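# Seat the loose LC fibre plug in switch port 27

## Task

In cabinet AJ20, the LC fibre jumper in switch port 27 is only partly inserted; this is the third of the switch's six fibre ports counting from the left as seen by the robot facing the rack. Press that plug inward until it latches. Do not unlatch or remove any other plug, and do not grip, press or tug firmly on any other plug. Do not force any plug into, out of or sideways within a port. Do not kink or crush any jumper cord, do not tug its far end hard, and leave no cord sharply bent. The jumper must not end up wrapped around or snagged on other cords. The robot must not fall or finish tilted, and nothing may be knocked out of the work area.

## Robot and tools

ROBOT. A Rainbow Robotics RB-Y1. It has a two-wheel drive base with rear casters that cannot move sideways, and a torso whose lower 'leg' folds at ankle, knee and hip. It also has a head camera and two 7-joint arms, each ending in a five-finger hand. The base is 0.58 m wide and sticks out 0.10 m in front of the wheel axle and 0.57 m behind it. Spinning in place sweeps a 0.58 m radius.

FRAMES. All positions are in metres. In the base frame the origin is on the floor between the drive wheels, with x forward, y to the left and z up. The chest, left_hand and right_hand lines are given in this frame. The odometry frame is where the base frame was at the start. base_odometry only integrates wheel rotation, so wheel slip shows up as travel. Its heading is in rad, positive to the left. The hand point sits 0.045 m in front of the palm. Its +z runs along the straight fingers and +y points out of the palm. Its +x runs across the palm: toward the little finger on the right hand, toward the thumb on the left. Straight fingertips extend 0.06 to 0.07 m past the point.

move. One call carries one action. The action is "base" and/or "joints", optionally with "min_time_s"; or it is "target", optionally with "min_time_s". "cameras" and "blocking" are extra options. With no action, the call just reports state and images.
- base: a single velocity command, not a place. It takes x_m_s (forward speed; 0 or 0.005 to 1.5 m/s in magnitude; negative drives backward), turn_rad_s (0 or 0.02 to 1.509 rad/s in magnitude; positive turns left) and for_s (0.1 to 5 s). Any velocity you omit is 0. Acceleration is 0.4 m/s² (turning 0.5 rad/s²), and the distance covered is roughly speed × for_s. The base keeps going if it hits furniture, so approach the rack slowly.
- joints: a flat map from joint name to an absolute target. Torso, arm and head joints are in rad; finger keys run from -1 to 1.
  - Torso: torso_squat_rad 0 to 1.2 (larger is lower). torso_shift_rad -0.3 to 0.6 (positive pushes the hips forward). torso_pitch_rad -0.2 to 1.4 (positive leans forward). torso_yaw_rad -1.5 to 1.5 (positive turns left). Combined torso limits also apply; a command that breaks them ends "off_target".
  - Head: head_pan_rad ±0.523 (positive left). head_tilt_rad -0.35 to 1.57 (positive looks down).
  - Arms, for each <side> of left/right: shoulder_pitch ±2.356 (negative swings forward and up). shoulder_roll is 0 to 3.141 on the left and -3.141 to 0 on the right; these signs lift the arm outward. shoulder_yaw ±2.094. elbow -2.617 to 0.01 (negative bends). forearm_roll ±3.141. wrist_pitch -1.57 to 1.919. hand_roll ±2.705.
  - Hands: <side>_hand_little, _ring, _middle, _index, _thumb_bend and _thumb_turn, where +1 is open and -1 is closed. <side>_hand_force_limit is a setting from about 0 N at -1 to 10 N at +1 (15 N for the thumb). <side>_hand_speed runs from -0.96 to 1.
- target: sends one hand to an absolute pose in the base frame. It takes side ("left" or "right"), x, y and z in m (-3 to 3) for the hand point, and quat_wxyz in the same form as the hand lines print it. The pose is solved once into joint angles, so the hand follows an arc. Break long moves into short steps. It cannot be sent while an earlier move is still running.
- min_time_s: 0.1 to 8 s, the shortest duration allowed for the arm, head and torso motions.
- cameras: a list drawn from head_camera, left_wrist_camera, right_wrist_camera, or ["all"]. The head image is 896x504; the wrist images are 504x504.
- blocking: true (the default) waits until everything rests. false returns in about 0.5 s while motion continues.

wait(seconds 0 to 10, cameras) lets time pass. stop(cameras) brakes every running motion. zoom_image(camera, region [x0,y0,x1,y1] in pixels from the top-left, at most 504x504) enlarges part of the newest image. show_instructions displays the reference pages. finished_scene(scene 1) ends the scene, and the plug must stay latched afterwards.

RESULTS. For the move line, "done" means everything finished; otherwise it gives the worst status. Per-joint status can be:
- done
- moving
- off_target (resting away from the target and maybe still pushing)
- stopped
- time_out (often means something is blocking)
- contact_stop (torso only)
- limit_stop_at_<name> (a built-in guard)
- not_followed (an arm-collision check withheld the command)
- torque_fault (contact torque hit a joint's limit, freezing the robot for 10 s)
- limit_stop_at_motor_heat

Hand status reads "reached" (within 10 mm and 2°), "short" with the remaining error, or "refused" with a reason. Once a call is refused or an unrequested stop happens, the rest of that reply's move/wait/finished_scene calls are skipped. on_its_own reports things you did not command. <side>_hand_stopped_by lists little, ring, middle, index, thumb_bend, thumb_turn, each as moving, target, force, stalled or fault. The *_load_n values are fingertip forces in N, positive when pushed open. Wrist force/torque are raw, uncalibrated readings on the hand axes. lidar_m gives 12 ranges in 30° sectors, starting straight ahead and going counter-clockwise. motor_effort shows wheel effort in percent, with the peak in brackets. Joint torque lines follow the arm joint order.

CAUTIONS. Seat the plug with a light, slow push along the port's axis using a fingertip, and go in small steps. Use low hand speed and force, and watch the wrist force and loads. Keep away from the neighbouring plugs and cords, never press one sideways, and don't snag or bend any cord. The load limits are 61.6 N m for the shoulders, 31.6 for the elbow and 22 for the forearm/wrist/hand joints. Do not let the arms press on or strike each other. Avoid fast bending or leaning with the arms extended, and don't hit the rack or cabinet hard. Finish with the robot upright and all wheels on the floor.

Each tool is called after "Request:" as name(argument=value, ...) on one line, values as JSON.

Reference images:

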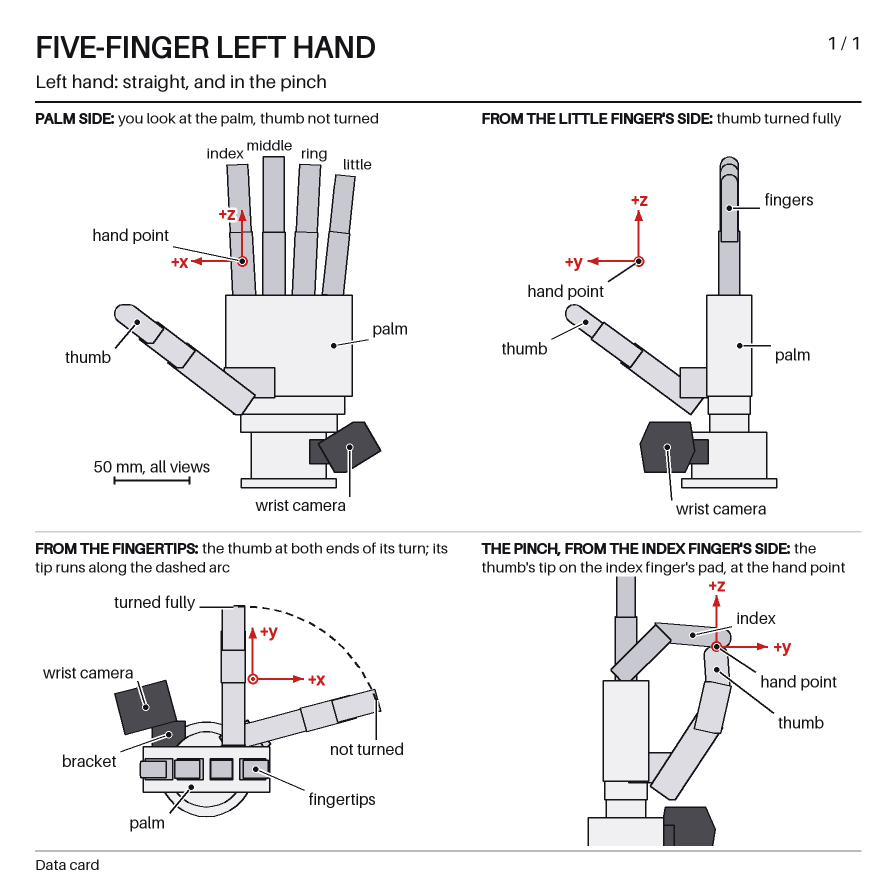

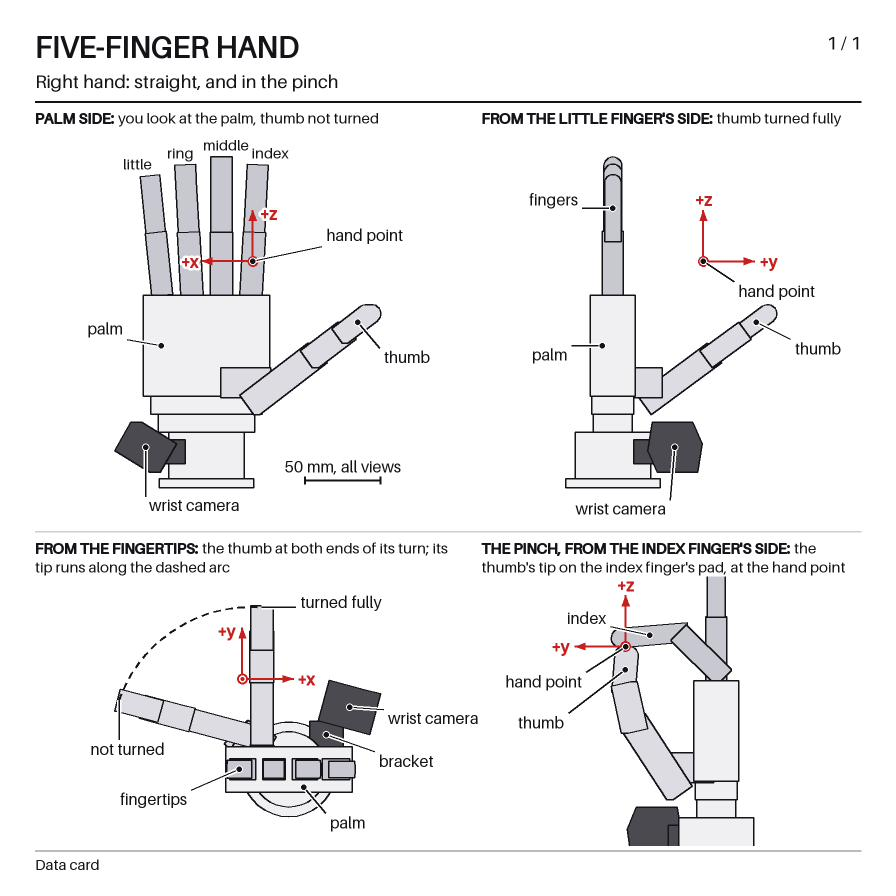

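## Session

Request:
move()

Scene clock: 0.00 s.
Joint torques (N m): no reading
External joint torques (N m): no reading
Motor temperatures (°C): left_arm=[36 36 34 35 44 35 37] | right_arm=[33 36 34 32 34 40 33]
Wrist force (N): no reading
Wrist torque (N m): no reading
Wrist force, peak (N): no reading
base_odometry: x=+0.000 y=+0.000 heading=+0.000
lidar_m: 0.73 0.55 0.68 1.54 1.53 1.05 0.98 1.00 1.29 2.87 0.83 0.73
base_status: not commanded
joint_positions: torso_squat_rad=+0.350 torso_shift_rad=+0.000 torso_pitch_rad=+0.000 torso_yaw_rad=+0.000 left_shoulder_pitch_rad=-0.046 left_shoulder_roll_rad=+0.017 left_shoulder_yaw_rad=+0.015 left_elbow_rad=-0.165 left_forearm_roll_rad=-0.003 left_wrist_pitch_rad=+0.026 left_hand_roll_rad=+0.029 right_shoulder_pitch_rad=-0.024 right_shoulder_roll_rad=-0.006 right_shoulder_yaw_rad=+0.027 right_elbow_rad=-0.139 right_forearm_roll_rad=+0.008 right_wrist_pitch_rad=+0.038 right_hand_roll_rad=+0.026 head_pan_rad=+0.000 head_tilt_rad=+0.400 left_hand_little=+1.000 left_hand_ring=+1.000 left_hand_middle=+1.000 left_hand_index=+1.000 left_hand_thumb_turn=+1.000 left_hand_thumb_bend=+1.000 left_hand_force_limit=+0.000 left_hand_speed=-0.800 right_hand_little=+1.000 right_hand_ring=+1.000 right_hand_middle=+1.000 right_hand_index=+1.000 right_hand_thumb_turn=+1.000 right_hand_thumb_bend=+1.000 right_hand_force_limit=+0.000 right_hand_speed=-0.800
joint_status: not commanded
wheel_motors_off: 0
left_hand_stopped_by: target,target,target,target,target,target
right_hand_stopped_by: target,target,target,target,target,target
left_little_load_n: 0.0
left_ring_load_n: 0.0
left_middle_load_n: 0.0
left_index_load_n: 0.0
left_thumb_bend_load_n: 0.0
left_thumb_turn_load_n: 0.0
right_little_load_n: 0.0
right_ring_load_n: 0.0
right_middle_load_n: 0.0
right_index_load_n: 0.0
right_thumb_bend_load_n: -0.5
right_thumb_turn_load_n: 0.0
motor_effort: left_wheel=+2 right_wheel=+2
chest: x=-0.2280 y=-0.0010 z=+1.2475 quat_wxyz=(+1.000, +0.001, +0.000, +0.000) (m; base frame)
left_hand: x=-0.1709 y=+0.2012 z=+0.5133 quat_wxyz=(+0.070, -0.713, +0.696, -0.059) (m; base frame)
right_hand: x=-0.2079 y=-0.1961 z=+0.5120 quat_wxyz=(+0.042, -0.730, +0.681, -0.045) (m; base frame)
pictures: head_camera, left_wrist_camera, right_wrist_camera

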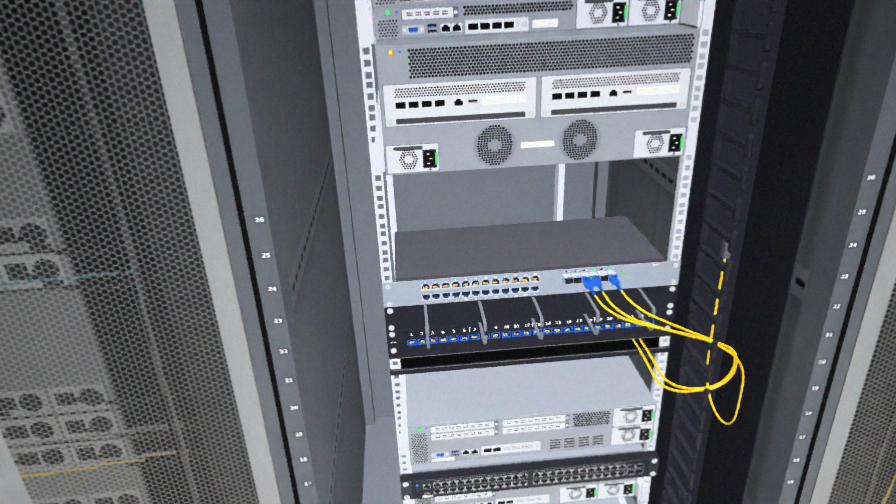

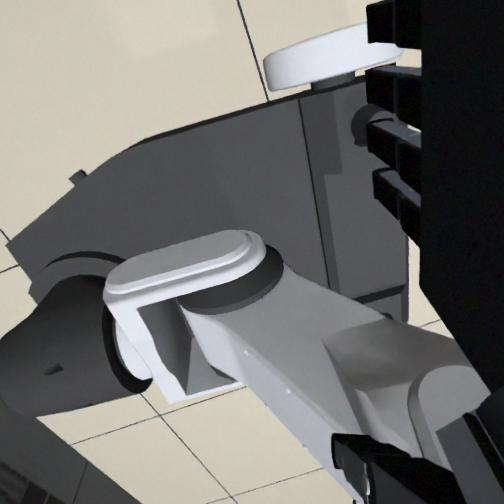

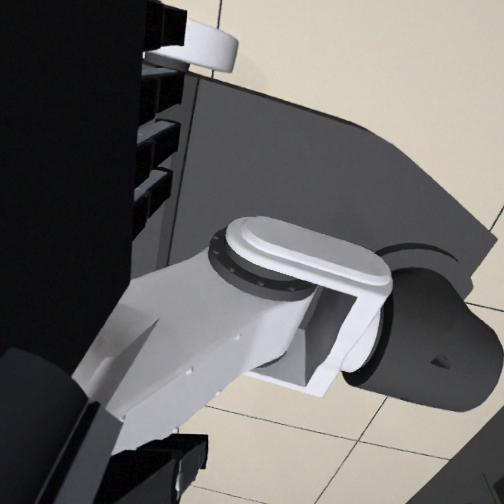

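Request:
zoom_image(camera="head_camera", region=[540, 240, 700, 340])

Request:
zoom_image(camera="head_camera", region=[340, 150, 800, 460])

Scaled by 3.150 from the camera's 896x504 image, which has a finer 1280x720 frame.

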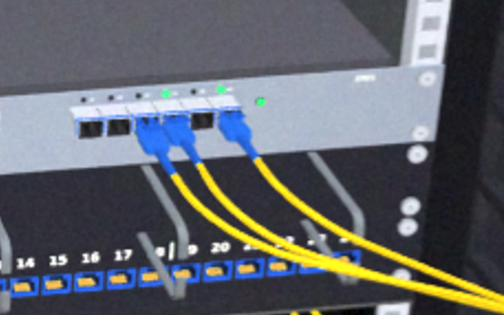

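Scaled by 1.096 from the camera's 896x504 image, which has a finer 1280x720 frame.

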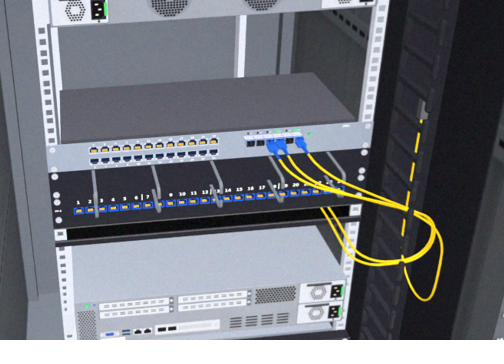

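Request:
move(joints={"head_tilt_rad": -0.3}, cameras=["head_camera"])

Scene clock: 10.73 s.
Joint torques (N m): left_arm=[-2.41 0.95 -0.29 -0.44 0.06 -0.43 0.32] | right_arm=[-1.95 -0.15 0.92 -0.13 -0.01 -0.35 -0.05]
External joint torques (N m): left_arm=[0.39 0.35 -0.32 0.45 0.05 -0.02 0.32] | right_arm=[0.35 0.39 0.92 0.25 -0.04 -0.05 -0.05]
Wrist force (N): left_arm=[0.6 3.7 6.1] | right_arm=[1.2 0.7 6.6]
Wrist torque (N m): left_arm=[-0.02 0.21 -0.27] | right_arm=[-0.26 -0.27 0.07]
Wrist force, peak (N): left_arm=[0.9 4.2 6.7] | right_arm=[1.4 0.6 6.7]
move: done
base_odometry: x=+0.000 y=+0.000 heading=+0.000
lidar_m: 0.73 0.55 0.69 1.54 1.55 1.04 0.98 1.01 1.29 2.87 0.83 0.74
base_status: not commanded
joint_positions: torso_squat_rad=+0.350 torso_shift_rad=+0.000 torso_pitch_rad=+0.000 torso_yaw_rad=+0.000 left_shoulder_pitch_rad=-0.046 left_shoulder_roll_rad=+0.017 left_shoulder_yaw_rad=+0.015 left_elbow_rad=-0.165 left_forearm_roll_rad=-0.003 left_wrist_pitch_rad=+0.026 left_hand_roll_rad=+0.029 right_shoulder_pitch_rad=-0.024 right_shoulder_roll_rad=-0.006 right_shoulder_yaw_rad=+0.027 right_elbow_rad=-0.139 right_forearm_roll_rad=+0.008 right_wrist_pitch_rad=+0.038 right_hand_roll_rad=+0.026 head_pan_rad=+0.000 head_tilt_rad=-0.300 left_hand_little=+1.000 left_hand_ring=+1.000 left_hand_middle=+1.000 left_hand_index=+1.000 left_hand_thumb_turn=+1.000 left_hand_thumb_bend=+1.000 left_hand_force_limit=+0.000 left_hand_speed=-0.800 right_hand_little=+1.000 right_hand_ring=+1.000 right_hand_middle=+1.000 right_hand_index=+1.000 right_hand_thumb_turn=+1.000 right_hand_thumb_bend=+1.000 right_hand_force_limit=+0.000 right_hand_speed=-0.800
joint_status: all done
wheel_motors_off: 0
left_hand_stopped_by: target,target,target,target,target,target
right_hand_stopped_by: target,target,target,target,target,target
left_little_load_n: 0.0
left_ring_load_n: 0.0
left_middle_load_n: 0.0
left_index_load_n: 0.0
left_thumb_bend_load_n: 0.0
left_thumb_turn_load_n: 0.0
right_little_load_n: 0.0
right_ring_load_n: 0.0
right_middle_load_n: 0.0
right_index_load_n: 0.0
right_thumb_bend_load_n: -0.5
right_thumb_turn_load_n: 0.0
motor_effort: left_wheel=+1(2) right_wheel=+2(3)
chest: x=-0.2280 y=-0.0010 z=+1.2475 quat_wxyz=(+1.000, +0.001, +0.000, +0.000) (m; base frame)
left_hand: x=-0.1709 y=+0.2012 z=+0.5133 quat_wxyz=(+0.070, -0.713, +0.696, -0.059) (m; base frame)
right_hand: x=-0.2079 y=-0.1961 z=+0.5120 quat_wxyz=(+0.042, -0.730, +0.681, -0.045) (m; base frame)
pictures: head_camera
camera_calibration:
head_camera: T_world_to_cam=[[0.0293878, -0.998494, -0.0463182, 0.0748293], [0.258211, 0.0523488, -0.964669, 1.51271], [0.965642, 0.0163897, 0.25936, -0.229082], [0, 0, 0, 1]] pos_world=[-0.171586, -0.000717524, 1.52215]

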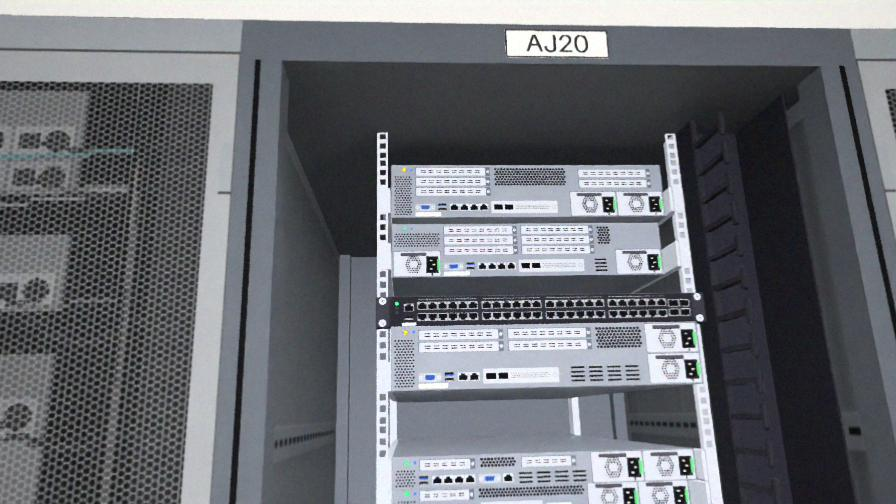

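Request:
move(joints={"head_tilt_rad": 0.9}, cameras=["head_camera"])

Request:
move(joints={"head_tilt_rad": 0.9, "head_pan_rad": 0.45}, cameras=["head_camera"])

Scene clock: 47.80 s.
Joint torques (N m): left_arm=[-2.35 1.33 -0.36 -0.57 -0.04 -0.37 0.31] | right_arm=[-2.87 -0.07 0.42 -0.39 0.19 -0.45 0]
External joint torques (N m): left_arm=[0.45 0.73 -0.39 0.32 -0.05 0.04 0.31] | right_arm=[-0.57 0.47 0.42 -0.01 0.15 -0.15 0]
Wrist force (N): left_arm=[0.3 3.7 6.1] | right_arm=[1.2 0.6 6.6]
Wrist torque (N m): left_arm=[0.04 0.31 -0.26] | right_arm=[-0.28 -0.27 0.05]
Wrist force, peak (N): left_arm=[0.9 4.2 6.7] | right_arm=[1.2 0.7 6.7]
move: done
base_odometry: x=+0.000 y=+0.000 heading=+0.000
lidar_m: 0.73 0.55 0.69 1.55 1.55 1.03 0.98 1.01 1.29 2.87 0.83 0.74
base_status: not commanded
joint_positions: torso_squat_rad=+0.350 torso_shift_rad=+0.000 torso_pitch_rad=+0.000 torso_yaw_rad=+0.000 left_shoulder_pitch_rad=-0.046 left_shoulder_roll_rad=+0.017 left_shoulder_yaw_rad=+0.015 left_elbow_rad=-0.165 left_forearm_roll_rad=-0.003 left_wrist_pitch_rad=+0.026 left_hand_roll_rad=+0.029 right_shoulder_pitch_rad=-0.024 right_shoulder_roll_rad=-0.006 right_shoulder_yaw_rad=+0.027 right_elbow_rad=-0.139 right_forearm_roll_rad=+0.008 right_wrist_pitch_rad=+0.038 right_hand_roll_rad=+0.026 head_pan_rad=+0.000 head_tilt_rad=+0.900 left_hand_little=+1.000 left_hand_ring=+1.000 left_hand_middle=+1.000 left_hand_index=+1.000 left_hand_thumb_turn=+1.000 left_hand_thumb_bend=+1.000 left_hand_force_limit=+0.000 left_hand_speed=-0.800 right_hand_little=+1.000 right_hand_ring=+1.000 right_hand_middle=+1.000 right_hand_index=+1.000 right_hand_thumb_turn=+1.000 right_hand_thumb_bend=+1.000 right_hand_force_limit=+0.000 right_hand_speed=-0.800
joint_status: all done
wheel_motors_off: 0
left_hand_stopped_by: target,target,target,target,target,target
right_hand_stopped_by: target,target,target,target,target,target
left_little_load_n: 0.0
left_ring_load_n: 0.0
left_middle_load_n: 0.0
left_index_load_n: 0.0
left_thumb_bend_load_n: 0.0
left_thumb_turn_load_n: 0.0
right_little_load_n: 0.0
right_ring_load_n: 0.0
right_middle_load_n: 0.0
right_index_load_n: 0.0
right_thumb_bend_load_n: 0.0
right_thumb_turn_load_n: 0.0
motor_effort: left_wheel=+1(2) right_wheel=+0(3)
chest: x=-0.2280 y=-0.0010 z=+1.2475 quat_wxyz=(+1.000, +0.001, +0.000, +0.000) (m; base frame)
left_hand: x=-0.1709 y=+0.2012 z=+0.5133 quat_wxyz=(+0.070, -0.713, +0.696, -0.059) (m; base frame)
right_hand: x=-0.2079 y=-0.1961 z=+0.5120 quat_wxyz=(+0.042, -0.730, +0.681, -0.045) (m; base frame)
pictures: head_camera
camera_calibration:
head_camera: T_world_to_cam=[[-0.0309225, -0.998492, -0.0453639, 0.0609893], [-0.805604, 0.0517626, -0.590189, 0.751535], [0.591647, 0.0182952, -0.80599, 1.23606], [0, 0, 0, 1]] pos_world=[-0.123985, -0.000618066, 1.44257]

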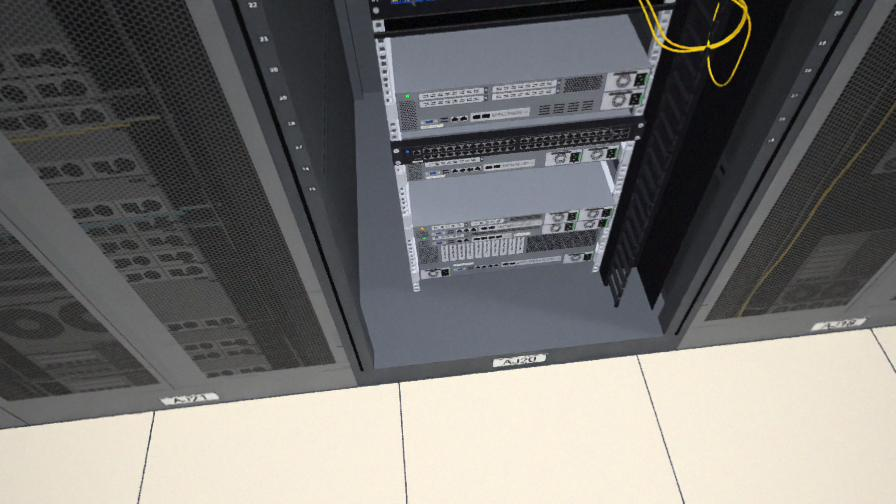

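Scene clock: 48.77 s.
Joint torques (N m): left_arm=[-2.64 0.7 -0.75 -0.52 0.1 -0.43 0.25] | right_arm=[-2.02 0.06 1.04 -0.11 0.15 -0.49 -0.06]
External joint torques (N m): left_arm=[0.16 0.11 -0.79 0.37 0.08 -0.02 0.25] | right_arm=[0.28 0.6 1.05 0.27 0.12 -0.19 -0.06]
Wrist force (N): left_arm=[0.8 4.1 6.4] | right_arm=[1.2 0.7 6.6]
Wrist torque (N m): left_arm=[0.05 0.22 -0.28] | right_arm=[-0.26 -0.25 0.06]
Wrist force, peak (N): left_arm=[1.2 4.3 6.5] | right_arm=[1.2 0.6 6.7]
move: done
base_odometry: x=+0.000 y=+0.000 heading=+0.000
lidar_m: 0.72 0.56 0.68 1.53 1.55 1.05 0.98 1.01 1.30 2.87 0.82 0.74
base_status: not commanded
joint_positions: torso_squat_rad=+0.350 torso_shift_rad=+0.000 torso_pitch_rad=+0.000 torso_yaw_rad=+0.000 left_shoulder_pitch_rad=-0.046 left_shoulder_roll_rad=+0.017 left_shoulder_yaw_rad=+0.015 left_elbow_rad=-0.165 left_forearm_roll_rad=-0.003 left_wrist_pitch_rad=+0.026 left_hand_roll_rad=+0.029 right_shoulder_pitch_rad=-0.024 right_shoulder_roll_rad=-0.006 right_shoulder_yaw_rad=+0.027 right_elbow_rad=-0.139 right_forearm_roll_rad=+0.008 right_wrist_pitch_rad=+0.038 right_hand_roll_rad=+0.026 head_pan_rad=+0.450 head_tilt_rad=+0.900 left_hand_little=+1.000 left_hand_ring=+1.000 left_hand_middle=+1.000 left_hand_index=+1.000 left_hand_thumb_turn=+1.000 left_hand_thumb_bend=+1.000 left_hand_force_limit=+0.000 left_hand_speed=-0.800 right_hand_little=+1.000 right_hand_ring=+1.000 right_hand_middle=+1.000 right_hand_index=+1.000 right_hand_thumb_turn=+1.000 right_hand_thumb_bend=+1.000 right_hand_force_limit=+0.000 right_hand_speed=-0.800
joint_status: all done
wheel_motors_off: 0
left_hand_stopped_by: target,target,target,target,target,target
right_hand_stopped_by: target,target,target,target,target,target
left_little_load_n: 0.0
left_ring_load_n: 0.0
left_middle_load_n: 0.0
left_index_load_n: 0.0
left_thumb_bend_load_n: 0.0
left_thumb_turn_load_n: 0.0
right_little_load_n: 0.0
right_ring_load_n: 0.0
right_middle_load_n: 0.0
right_index_load_n: 0.0
right_thumb_bend_load_n: 0.0
right_thumb_turn_load_n: 0.0
motor_effort: left_wheel=+2(2) right_wheel=+2(3)
chest: x=-0.2280 y=-0.0010 z=+1.2475 quat_wxyz=(+1.000, +0.001, +0.000, +0.000) (m; base frame)
left_hand: x=-0.1709 y=+0.2012 z=+0.5133 quat_wxyz=(+0.070, -0.713, +0.696, -0.059) (m; base frame)
right_hand: x=-0.2079 y=-0.1961 z=+0.5120 quat_wxyz=(+0.042, -0.730, +0.681, -0.045) (m; base frame)
pictures: head_camera
camera_calibration:
head_camera: T_world_to_cam=[[0.406483, -0.912542, -0.0451544, 0.150832], [-0.747492, -0.303731, -0.590765, 0.763859], [0.525383, 0.273889, -0.805579, 1.2221], [0, 0, 0, 1]] pos_world=[-0.132401, 0.0349298, 1.44257]

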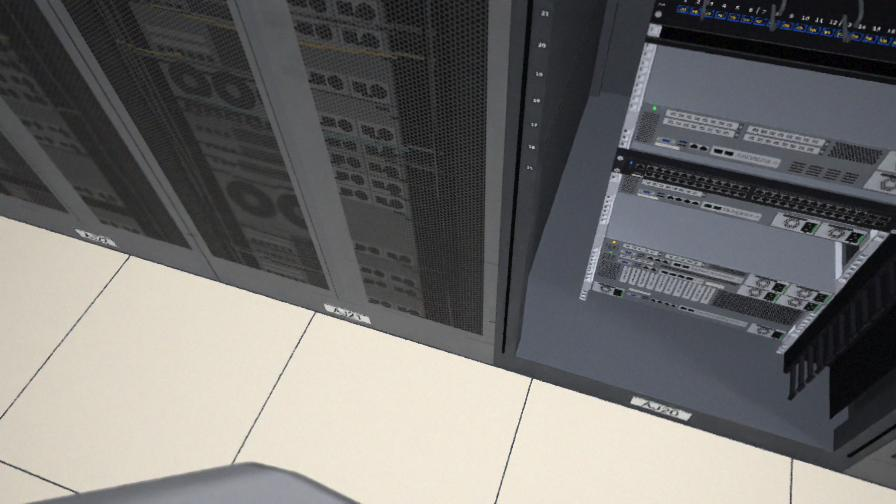

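Request:
move(base={"x_m_s": 0.15, "for_s": 2.0}, joints={"head_tilt_rad": 0.6, "head_pan_rad": -0.3}, cameras=["head_camera"])

Request:
zoom_image(camera="head_camera", region=[350, 150, 700, 350])

Scene clock: 60.60 s.
Joint torques (N m): left_arm=[-2.48 1.18 -0.32 -0.75 0.16 -0.51 0.24] | right_arm=[-2.07 0.07 0.58 0.04 0.04 -0.55 0.02]
External joint torques (N m): left_arm=[0.32 0.59 -0.35 0.14 0.15 -0.1 0.24] | right_arm=[0.23 0.61 0.58 0.42 0.01 -0.26 0.02]
Wrist force (N): left_arm=[1.0 4.0 6.2] | right_arm=[1.4 0.7 6.6]
Wrist torque (N m): left_arm=[0.05 0.18 -0.28] | right_arm=[-0.26 -0.29 0.07]
Wrist force, peak (N): left_arm=[0.6 4.6 6.6] | right_arm=[1.3 0.6 6.7]
move: done
base_odometry: x=+0.300 y=+0.000 heading=+0.001
lidar_m: 0.42 0.31 0.30 0.67 2.01 1.37 1.28 1.31 1.68 1.40 0.49 0.47
base_status: done (sent for 2 of 2 s)
joint_positions: torso_squat_rad=+0.350 torso_shift_rad=+0.000 torso_pitch_rad=+0.000 torso_yaw_rad=+0.000 left_shoulder_pitch_rad=-0.046 left_shoulder_roll_rad=+0.017 left_shoulder_yaw_rad=+0.015 left_elbow_rad=-0.165 left_forearm_roll_rad=-0.003 left_wrist_pitch_rad=+0.026 left_hand_roll_rad=+0.029 right_shoulder_pitch_rad=-0.024 right_shoulder_roll_rad=-0.006 right_shoulder_yaw_rad=+0.027 right_elbow_rad=-0.139 right_forearm_roll_rad=+0.008 right_wrist_pitch_rad=+0.038 right_hand_roll_rad=+0.026 head_pan_rad=-0.300 head_tilt_rad=+0.600 left_hand_little=+1.000 left_hand_ring=+1.000 left_hand_middle=+1.000 left_hand_index=+1.000 left_hand_thumb_turn=+1.000 left_hand_thumb_bend=+1.000 left_hand_force_limit=+0.000 left_hand_speed=-0.800 right_hand_little=+1.000 right_hand_ring=+1.000 right_hand_middle=+1.000 right_hand_index=+1.000 right_hand_thumb_turn=+1.000 right_hand_thumb_bend=+1.000 right_hand_force_limit=+0.000 right_hand_speed=-0.800
joint_status: all done
wheel_motors_off: 0
left_hand_stopped_by: target,target,target,target,target,target
right_hand_stopped_by: target,target,target,target,target,target
left_little_load_n: 0.0
left_ring_load_n: 0.0
left_middle_load_n: 0.0
left_index_load_n: 0.0
left_thumb_bend_load_n: 0.0
left_thumb_turn_load_n: 0.0
right_little_load_n: 0.0
right_ring_load_n: 0.0
right_middle_load_n: 0.0
right_index_load_n: 0.0
right_thumb_bend_load_n: 0.0
right_thumb_turn_load_n: 0.0
motor_effort: left_wheel=+11(34) right_wheel=-8(34)
chest: x=-0.2279 y=-0.0010 z=+1.2475 quat_wxyz=(+1.000, +0.001, +0.000, +0.000) (m; base frame)
left_hand: x=-0.1708 y=+0.2012 z=+0.5133 quat_wxyz=(+0.070, -0.713, +0.696, -0.059) (m; base frame)
right_hand: x=-0.2079 y=-0.1961 z=+0.5120 quat_wxyz=(+0.042, -0.730, +0.681, -0.045) (m; base frame)
pictures: head_camera
camera_calibration:
head_camera: T_world_to_cam=[[-0.310933, -0.948987, -0.0523898, 0.013559], [-0.553745, 0.225682, -0.80152, 1.10964], [0.772455, -0.220209, -0.595669, 0.968453], [0, 0, 0, 1]] pos_world=[-0.12941, -0.0242979, 1.46699]

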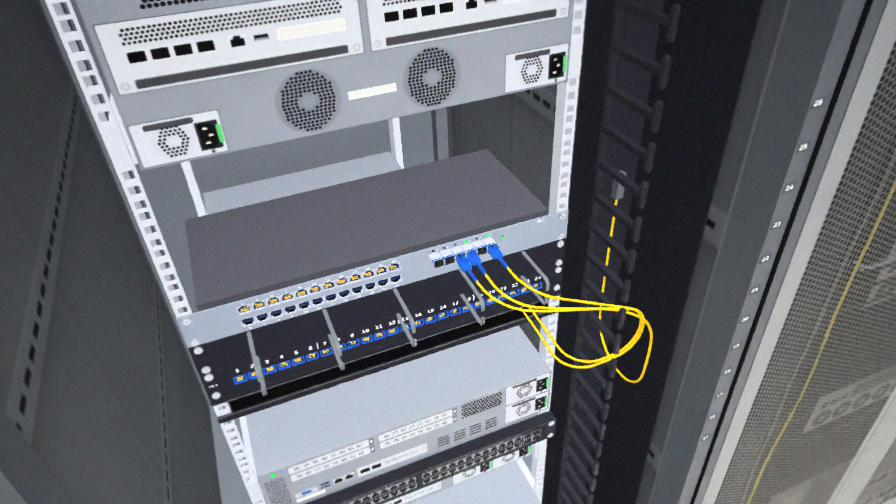

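Scaled by 1.440 from the camera's 896x504 image, which has a finer 1280x720 frame.

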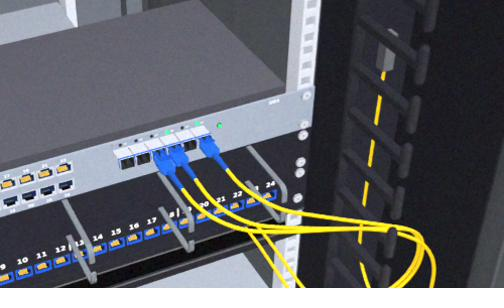

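Request:
zoom_image(camera="head_camera", region=[420, 220, 540, 300])

Scaled by 4.200 from the camera's 896x504 image, which has a finer 1280x720 frame.

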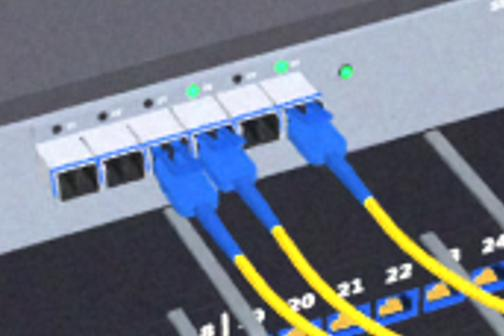

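Request:
move(joints={"left_shoulder_pitch_rad": 0.4, "left_shoulder_roll_rad": 0.25, "left_elbow_rad": -1.9, "right_shoulder_pitch_rad": 0.4, "right_shoulder_roll_rad": -0.25, "right_elbow_rad": -1.9}, min_time_s=3, cameras=[])

Request:
move(joints={"torso_squat_rad": 0.8, "torso_pitch_rad": 0.35, "head_tilt_rad": 0.2, "head_pan_rad": -0.3}, cameras=["head_camera", "right_wrist_camera"])

Scene clock: 150.60 s.
Joint torques (N m): left_arm=[-24.54 7.64 4.79 -22.41 0.03 -10.51 0.37] | right_arm=[-6.15 -3.34 -0.56 -6.96 0.45 -1.76 0.17]
External joint torques (N m): left_arm=[-19.45 4.28 3.25 -15.01 -0.03 -8.93 0.37] | right_arm=[-0.4 0.4 1.17 1.61 0.27 0.06 0.17]
External joint torques when the fault began: left_arm=[-39.75 7.58 5.69 -28.55 -0.01 -18.99 0.15]
Wrist force (N): left_arm=[8.5 31.2 -16.1] | right_arm=[0.5 4.8 3.9]
Wrist torque (N m): left_arm=[0.14 0.06 -0.36] | right_arm=[0.17 -0.13 0.14]
Wrist force, peak (N): left_arm=[13.1 59.4 -26.7] | right_arm=[1.3 0.6 6.7]
move: torque_fault
TORQUE FAULT: left_elbow_rad reached its load limit. The robot stopped for 10 seconds, dropped its targets and accepts commands again. The stop added 9.3 s to the call.
base_odometry: x=+0.300 y=+0.000 heading=+0.002
lidar_m: 0.43 0.31 0.30 0.68 2.01 1.37 1.27 1.31 1.67 1.40 0.49 0.47
base_status: not commanded
joint_positions: torso_squat_rad=+0.350 torso_shift_rad=+0.000 torso_pitch_rad=+0.000 torso_yaw_rad=+0.000 left_shoulder_pitch_rad=+0.209 left_shoulder_roll_rad=+0.143 left_shoulder_yaw_rad=+0.013 left_elbow_rad=-1.179 left_forearm_roll_rad=-0.003 left_wrist_pitch_rad=+0.030 left_hand_roll_rad=+0.029 right_shoulder_pitch_rad=+0.214 right_shoulder_roll_rad=-0.144 right_shoulder_yaw_rad=+0.027 right_elbow_rad=-1.227 right_forearm_roll_rad=+0.008 right_wrist_pitch_rad=+0.038 right_hand_roll_rad=+0.026 head_pan_rad=-0.300 head_tilt_rad=+0.600 left_hand_little=+1.000 left_hand_ring=+0.956 left_hand_middle=+0.901 left_hand_index=+0.997 left_hand_thumb_turn=+1.000 left_hand_thumb_bend=+1.000 left_hand_force_limit=+0.000 left_hand_speed=-0.800 right_hand_little=+1.000 right_hand_ring=+1.000 right_hand_middle=+1.000 right_hand_index=+1.000 right_hand_thumb_turn=+1.000 right_hand_thumb_bend=+1.000 right_hand_force_limit=+0.000 right_hand_speed=-0.800
joint_status: left_shoulder_pitch_rad torque_fault (moved +0.255 of +0.446); left_shoulder_roll_rad torque_fault (moved +0.127 of +0.233); left_elbow_rad torque_fault (moved -1.014 of -1.735); right_shoulder_pitch_rad torque_fault (moved +0.238 of +0.424); right_shoulder_roll_rad torque_fault (moved -0.137 of -0.244); right_elbow_rad torque_fault (moved -1.088 of -1.761)
wheel_motors_off: 0
left_hand_stopped_by: target,target,target,target,target,target
right_hand_stopped_by: target,target,target,target,target,target
left_little_load_n: 0.0
left_ring_load_n: -11.0
left_middle_load_n: -12.5
left_index_load_n: -21.5
left_thumb_bend_load_n: 0.0
left_thumb_turn_load_n: 0.0
right_little_load_n: 0.0
right_ring_load_n: 0.0
right_middle_load_n: 0.0
right_index_load_n: 0.0
right_thumb_bend_load_n: 0.0
right_thumb_turn_load_n: -0.5
on_its_own: left_shoulder_pitch_rad is held at +0.204, not at your +0.400, since a torque_fault; left_shoulder_roll_rad is held at +0.144, not at your +0.250, since a torque_fault; left_elbow_rad is held at -1.183, not at your -1.900, since a torque_fault; right_shoulder_pitch_rad is held at +0.214, not at your +0.400, since a torque_fault; right_shoulder_roll_rad is held at -0.144, not at your -0.250, since a torque_fault; right_elbow_rad is held at -1.227, not at your -1.900, since a torque_fault; left_hand_ring is held at +0.957, not at its first target +1.000, since a torque_fault; left_hand_middle is held at +0.902, not at its first target +1.000, since a torque_fault
motor_effort: left_wheel=+23(27) right_wheel=-10(11)
chest: x=-0.2281 y=-0.0010 z=+1.2475 quat_wxyz=(+1.000, +0.001, +0.000, +0.000) (m; base frame)
left_hand: x=+0.1309 y=+0.3061 z=+0.6771 quat_wxyz=(+0.375, -0.628, +0.626, -0.270) (m; base frame)
right_hand: x=+0.1425 y=-0.2894 z=+0.6882 quat_wxyz=(+0.279, -0.651, +0.593, -0.384) (m; base frame)
pictures: none
No camera images: "cameras" was empty.

not run: a stop that you did not command came earlier in this reply.

Request:
move(joints={"left_elbow_rad": -0.9}, min_time_s=2, cameras=["all"])

Scene clock: 158.73 s.
Joint torques (N m): left_arm=[-4.02 5.2 2.51 -4.59 0.08 -1.62 0.29] | right_arm=[-5.29 -3.73 -0.29 -7.1 0.29 -1.47 0.12]
External joint torques (N m): left_arm=[-0.75 1.52 1.22 0.83 0.03 -0.38 0.29] | right_arm=[0.46 0.01 1.43 1.47 0.11 0.34 0.12]
Wrist force (N): left_arm=[1.1 6.6 5.0] | right_arm=[0.4 4.8 3.7]
Wrist torque (N m): left_arm=[0.31 0.23 -0.35] | right_arm=[0.17 -0.11 0.13]
Wrist force, peak (N): left_arm=[8.0 31.4 -16.4] | right_arm=[0.4 5.0 4.0]
move: done
base_odometry: x=+0.300 y=+0.000 heading=+0.001
lidar_m: 0.43 0.31 0.30 0.67 2.01 1.36 1.28 1.31 1.68 1.39 0.49 0.46
base_status: not commanded
joint_positions: torso_squat_rad=+0.350 torso_shift_rad=+0.000 torso_pitch_rad=+0.000 torso_yaw_rad=+0.000 left_shoulder_pitch_rad=+0.204 left_shoulder_roll_rad=+0.144 left_shoulder_yaw_rad=+0.014 left_elbow_rad=-0.900 left_forearm_roll_rad=-0.003 left_wrist_pitch_rad=+0.028 left_hand_roll_rad=+0.029 right_shoulder_pitch_rad=+0.214 right_shoulder_roll_rad=-0.144 right_shoulder_yaw_rad=+0.027 right_elbow_rad=-1.227 right_forearm_roll_rad=+0.008 right_wrist_pitch_rad=+0.038 right_hand_roll_rad=+0.026 head_pan_rad=-0.300 head_tilt_rad=+0.600 left_hand_little=+1.000 left_hand_ring=+0.955 left_hand_middle=+0.901 left_hand_index=+0.997 left_hand_thumb_turn=+1.000 left_hand_thumb_bend=+1.000 left_hand_force_limit=+0.000 left_hand_speed=-0.800 right_hand_little=+1.000 right_hand_ring=+1.000 right_hand_middle=+1.000 right_hand_index=+1.000 right_hand_thumb_turn=+1.000 right_hand_thumb_bend=+1.000 right_hand_force_limit=+0.000 right_hand_speed=-0.800
joint_status: all done
wheel_motors_off: 0
left_hand_stopped_by: target,target,target,target,target,target
right_hand_stopped_by: target,target,target,target,target,target
left_little_load_n: 0.0
left_ring_load_n: 0.0
left_middle_load_n: 0.0
left_index_load_n: 0.0
left_thumb_bend_load_n: 0.0
left_thumb_turn_load_n: -0.5
right_little_load_n: 0.0
right_ring_load_n: 0.0
right_middle_load_n: 0.0
right_index_load_n: 0.0
right_thumb_bend_load_n: 0.0
right_thumb_turn_load_n: 0.0
on_its_own: left_shoulder_pitch_rad is held at +0.204, not at your +0.400, since a torque_fault; left_shoulder_roll_rad is held at +0.144, not at your +0.250, since a torque_fault; right_shoulder_pitch_rad is held at +0.214, not at your +0.400, since a torque_fault; right_shoulder_roll_rad is held at -0.144, not at your -0.250, since a torque_fault; right_elbow_rad is held at -1.227, not at your -1.900, since a torque_fault; left_hand_ring is held at +0.957, not at its first target +1.000, since a torque_fault; left_hand_middle is held at +0.902, not at its first target +1.000, since a torque_fault
motor_effort: left_wheel=+16(23) right_wheel=-10(11)
chest: x=-0.2280 y=-0.0010 z=+1.2475 quat_wxyz=(+1.000, +0.001, +0.000, +0.000) (m; base frame)
left_hand: x=+0.0158 y=+0.3135 z=+0.5877 quat_wxyz=(+0.289, -0.674, +0.656, -0.180) (m; base frame)
right_hand: x=+0.1425 y=-0.2895 z=+0.6881 quat_wxyz=(+0.279, -0.650, +0.593, -0.384) (m; base frame)
pictures: head_camera, left_wrist_camera, right_wrist_camera
camera_calibration:
head_camera: T_world_to_cam=[[-0.310953, -0.948988, -0.0522567, 0.0134255], [-0.553757, 0.225586, -0.801538, 1.10959], [0.772438, -0.220303, -0.595655, 0.968528], [0, 0, 0, 1]] pos_world=[-0.12951, -0.0241973, 1.46699]
left_wrist_camera: T_world_to_cam=[[0.801805, -0.26697, 0.534636, -0.234528], [-0.405561, -0.900182, 0.158724, 0.195499], [0.438895, -0.344093, -0.830043, 0.706598], [0, 0, 0, 1]] pos_world=[-0.0427905, 0.356508, 0.680863]
right_wrist_camera: T_world_to_cam=[[-0.521038, -0.35595, -0.77577, 0.514536], [-0.524126, 0.850777, -0.0383411, 0.355293], [0.673655, 0.386624, -0.62985, 0.562101], [0, 0, 0, 1]] pos_world=[0.0756499, -0.336448, 0.766823]

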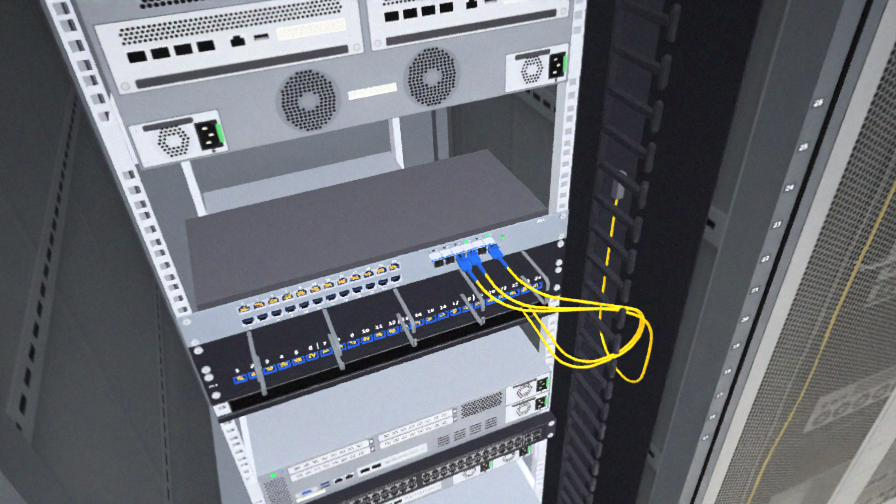

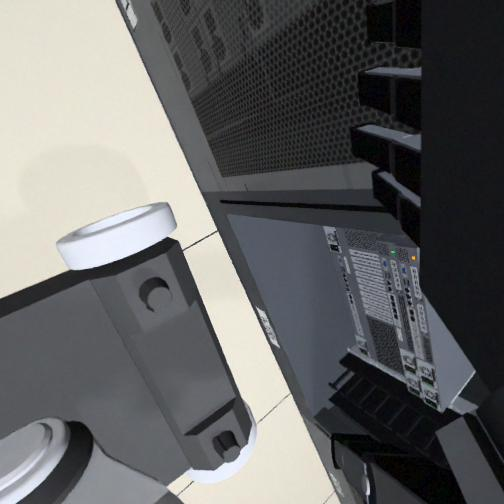

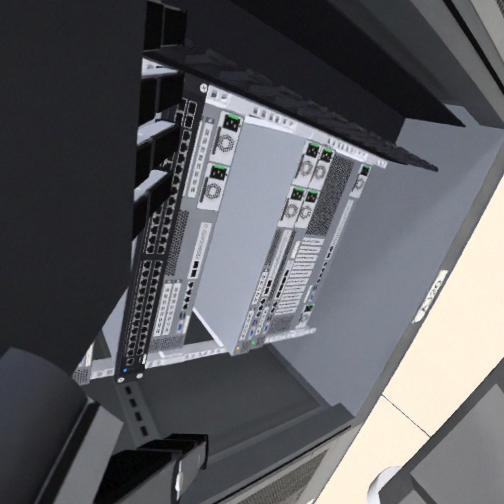

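Request:
move(joints={"torso_squat_rad": 0.85, "head_tilt_rad": 0.4, "head_pan_rad": -0.3}, cameras=["head_camera"])

Request:
zoom_image(camera="head_camera", region=[420, 220, 540, 300])

Scene clock: 172.17 s.
Joint torques (N m): left_arm=[-3.45 5.19 2.54 -5.04 0.06 -1.42 0.26] | right_arm=[-5.78 -2.97 -0.69 -7.26 0.07 -1.74 0.05]
External joint torques (N m): left_arm=[-0.17 1.51 1.26 0.38 0.02 -0.18 0.26] | right_arm=[-0.02 0.76 1.04 1.31 -0.11 0.08 0.05]
Wrist force (N): left_arm=[1.7 6.3 5.3] | right_arm=[0.3 5.0 3.8]
Wrist torque (N m): left_arm=[0.23 0.15 -0.29] | right_arm=[0.22 -0.12 0.10]
Wrist force, peak (N): left_arm=[2.0 6.9 5.3] | right_arm=[0.1 5.2 3.9]
move: done
base_odometry: x=+0.300 y=+0.000 heading=+0.001
lidar_m: 0.43 0.31 0.29 0.67 2.02 1.37 1.28 1.31 1.68 1.40 0.50 0.46
base_status: not commanded
joint_positions: torso_squat_rad=+0.850 torso_shift_rad=+0.000 torso_pitch_rad=+0.000 torso_yaw_rad=+0.000 left_shoulder_pitch_rad=+0.204 left_shoulder_roll_rad=+0.144 left_shoulder_yaw_rad=+0.014 left_elbow_rad=-0.900 left_forearm_roll_rad=-0.003 left_wrist_pitch_rad=+0.028 left_hand_roll_rad=+0.029 right_shoulder_pitch_rad=+0.214 right_shoulder_roll_rad=-0.144 right_shoulder_yaw_rad=+0.027 right_elbow_rad=-1.227 right_forearm_roll_rad=+0.008 right_wrist_pitch_rad=+0.038 right_hand_roll_rad=+0.026 head_pan_rad=-0.300 head_tilt_rad=+0.400 left_hand_little=+1.000 left_hand_ring=+0.955 left_hand_middle=+0.900 left_hand_index=+0.996 left_hand_thumb_turn=+1.000 left_hand_thumb_bend=+1.000 left_hand_force_limit=+0.000 left_hand_speed=-0.800 right_hand_little=+1.000 right_hand_ring=+1.000 right_hand_middle=+1.000 right_hand_index=+1.000 right_hand_thumb_turn=+1.000 right_hand_thumb_bend=+1.000 right_hand_force_limit=+0.000 right_hand_speed=-0.800
joint_status: all done
wheel_motors_off: 0
left_hand_stopped_by: target,target,target,target,target,target
right_hand_stopped_by: target,target,target,target,target,target
left_little_load_n: 0.0
left_ring_load_n: -0.5
left_middle_load_n: 0.0
left_index_load_n: 0.0
left_thumb_bend_load_n: 0.0
left_thumb_turn_load_n: -0.5
right_little_load_n: 0.0
right_ring_load_n: 0.0
right_middle_load_n: 0.0
right_index_load_n: 0.0
right_thumb_bend_load_n: 0.0
right_thumb_turn_load_n: 0.0
on_its_own: left_shoulder_pitch_rad is held at +0.204, not at your +0.400, since a torque_fault; left_shoulder_roll_rad is held at +0.144, not at your +0.250, since a torque_fault; right_shoulder_pitch_rad is held at +0.214, not at your +0.400, since a torque_fault; right_shoulder_roll_rad is held at -0.144, not at your -0.250, since a torque_fault; right_elbow_rad is held at -1.227, not at your -1.900, since a torque_fault; left_hand_ring is held at +0.955, not at its first target +1.000, since a torque_fault; left_hand_middle is held at +0.901, not at its first target +1.000, since a torque_fault
motor_effort: left_wheel=+15(16) right_wheel=-10(11)
chest: x=-0.2281 y=-0.0008 z=+1.0519 quat_wxyz=(+1.000, +0.001, +0.000, +0.000) (m; base frame)
left_hand: x=+0.0159 y=+0.3136 z=+0.3922 quat_wxyz=(+0.289, -0.674, +0.656, -0.180) (m; base frame)
right_hand: x=+0.1426 y=-0.2893 z=+0.4927 quat_wxyz=(+0.279, -0.650, +0.593, -0.384) (m; base frame)
pictures: head_camera
camera_calibration:
head_camera: T_world_to_cam=[[-0.3009, -0.952085, -0.0547142, 0.00843866], [-0.389875, 0.175171, -0.904053, 1.11471], [0.87032, -0.250698, -0.423903, 0.657282], [0, 0, 0, 1]] pos_world=[-0.134911, -0.0224507, 1.28684]

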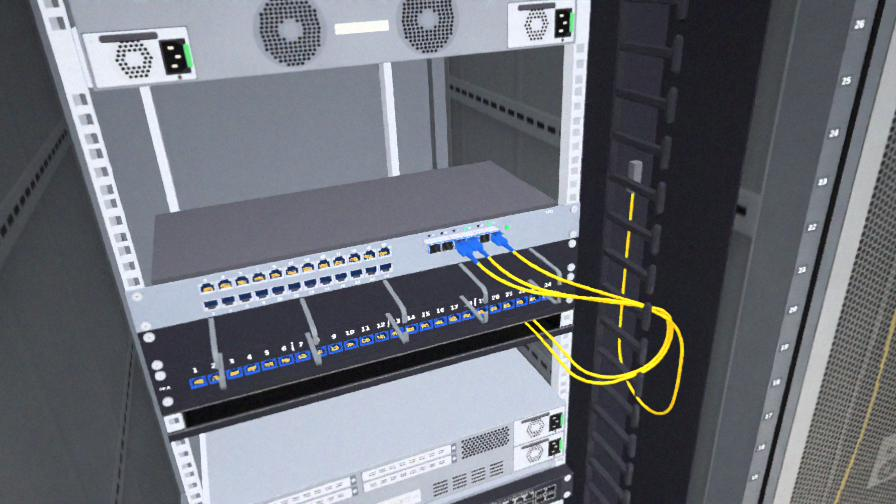

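Scaled by 4.200 from the camera's 896x504 image, which has a finer 1280x720 frame.

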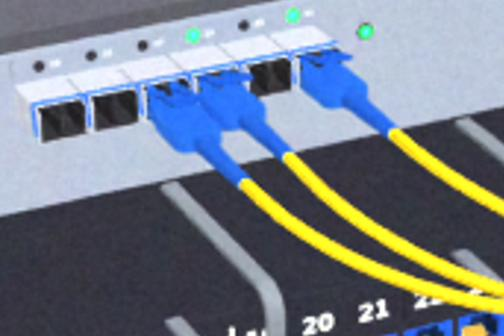

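Request:
move(target={"side": "right", "x": 0.10, "y": -0.25, "z": 1.10, "quat_wxyz": [0.4056, 0.5794, 0.5794, 0.4056]}, min_time_s=5, cameras=["head_camera", "right_wrist_camera"])

Scene clock: 260.90 s.
Joint torques (N m): left_arm=[-4.01 4.88 2.39 -4.8 0.06 -1.45 0.34] | right_arm=[-5.9 -3.46 -0.29 -7.34 0.24 -1.75 -0.11]
External joint torques (N m): left_arm=[-0.74 1.2 1.1 0.62 0.01 -0.22 0.34] | right_arm=[-0.15 0.28 1.43 1.22 0.06 0.06 -0.11]
Wrist force (N): left_arm=[1.4 6.0 4.8] | right_arm=[0.2 4.7 3.6]
Wrist torque (N m): left_arm=[0.21 0.19 -0.28] | right_arm=[0.19 -0.08 0.09]
Wrist force, peak (N): left_arm=[1.3 6.4 5.9] | right_arm=[0.3 5.2 3.6]
move: refused
base_odometry: x=+0.300 y=+0.000 heading=+0.001
lidar_m: 0.43 0.30 0.30 0.67 2.01 1.36 1.28 1.31 1.67 1.39 0.50 0.46
base_status: not commanded
joint_positions: torso_squat_rad=+0.850 torso_shift_rad=+0.000 torso_pitch_rad=+0.000 torso_yaw_rad=+0.000 left_shoulder_pitch_rad=+0.204 left_shoulder_roll_rad=+0.144 left_shoulder_yaw_rad=+0.014 left_elbow_rad=-0.900 left_forearm_roll_rad=-0.003 left_wrist_pitch_rad=+0.028 left_hand_roll_rad=+0.029 right_shoulder_pitch_rad=+0.214 right_shoulder_roll_rad=-0.144 right_shoulder_yaw_rad=+0.027 right_elbow_rad=-1.227 right_forearm_roll_rad=+0.008 right_wrist_pitch_rad=+0.038 right_hand_roll_rad=+0.026 head_pan_rad=-0.300 head_tilt_rad=+0.400 left_hand_little=+1.000 left_hand_ring=+0.955 left_hand_middle=+0.900 left_hand_index=+0.996 left_hand_thumb_turn=+1.000 left_hand_thumb_bend=+1.000 left_hand_force_limit=+0.000 left_hand_speed=-0.800 right_hand_little=+1.000 right_hand_ring=+1.000 right_hand_middle=+1.000 right_hand_index=+1.000 right_hand_thumb_turn=+1.000 right_hand_thumb_bend=+1.000 right_hand_force_limit=+0.000 right_hand_speed=-0.800
joint_status: not commanded
wheel_motors_off: 0
left_hand_stopped_by: target,target,target,target,target,target
right_hand_stopped_by: target,target,target,target,target,target
left_little_load_n: 0.0
left_ring_load_n: 0.0
left_middle_load_n: 0.0
left_index_load_n: 0.0
left_thumb_bend_load_n: 0.0
left_thumb_turn_load_n: 0.0
right_little_load_n: 0.0
right_ring_load_n: 0.0
right_middle_load_n: 0.0
right_index_load_n: 0.0
right_thumb_bend_load_n: 0.0
right_thumb_turn_load_n: 0.0
on_its_own: left_shoulder_pitch_rad is held at +0.204, not at your +0.400, since a torque_fault; left_shoulder_roll_rad is held at +0.144, not at your +0.250, since a torque_fault; right_shoulder_pitch_rad is held at +0.214, not at your +0.400, since a torque_fault; right_shoulder_roll_rad is held at -0.144, not at your -0.250, since a torque_fault; right_elbow_rad is held at -1.227, not at your -1.900, since a torque_fault; left_hand_ring is held at +0.955, not at its first target +1.000, since a torque_fault; left_hand_middle is held at +0.900, not at its first target +1.000, since a torque_fault
motor_effort: left_wheel=+14(15) right_wheel=-10(11)
chest: x=-0.2281 y=-0.0008 z=+1.0519 quat_wxyz=(+1.000, +0.001, +0.000, +0.000) (m; base frame)
left_hand: x=+0.0159 y=+0.3136 z=+0.3922 quat_wxyz=(+0.289, -0.674, +0.656, -0.180) (m; base frame)
right_hand: x=+0.1426 y=-0.2893 z=+0.4927 quat_wxyz=(+0.279, -0.650, +0.593, -0.384) (m; base frame)
right_hand_status: refused: the posture found for that pose touches the torso. Nothing moved. The solve starts from where the arm stands: from another posture it may find a clear one.
pictures: head_camera, right_wrist_camera
camera_calibration:
head_camera: T_world_to_cam=[[-0.3009, -0.952085, -0.0547142, 0.00843866], [-0.389875, 0.175171, -0.904053, 1.11471], [0.87032, -0.250698, -0.423903, 0.657282], [0, 0, 0, 1]] pos_world=[-0.134911, -0.0224507, 1.28684]
right_wrist_camera: T_world_to_cam=[[-0.520809, -0.355937, -0.77593, 0.363153], [-0.524104, 0.850784, -0.038492, 0.347771], [0.673849, 0.386621, -0.629644, 0.438751], [0, 0, 0, 1]] pos_world=[0.0757499, -0.336248, 0.571425]

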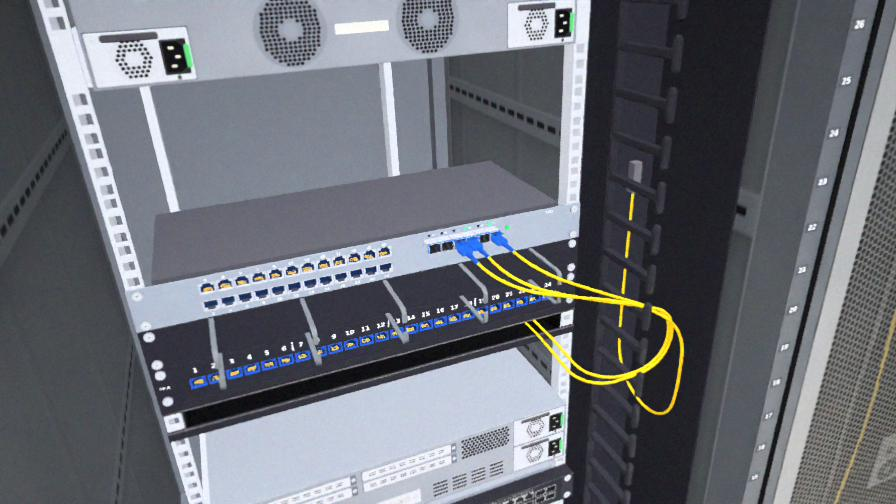

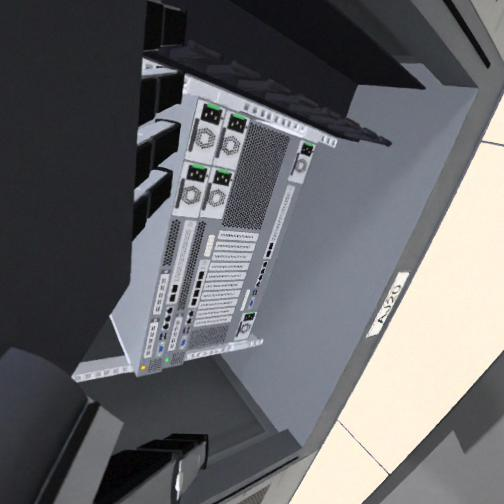

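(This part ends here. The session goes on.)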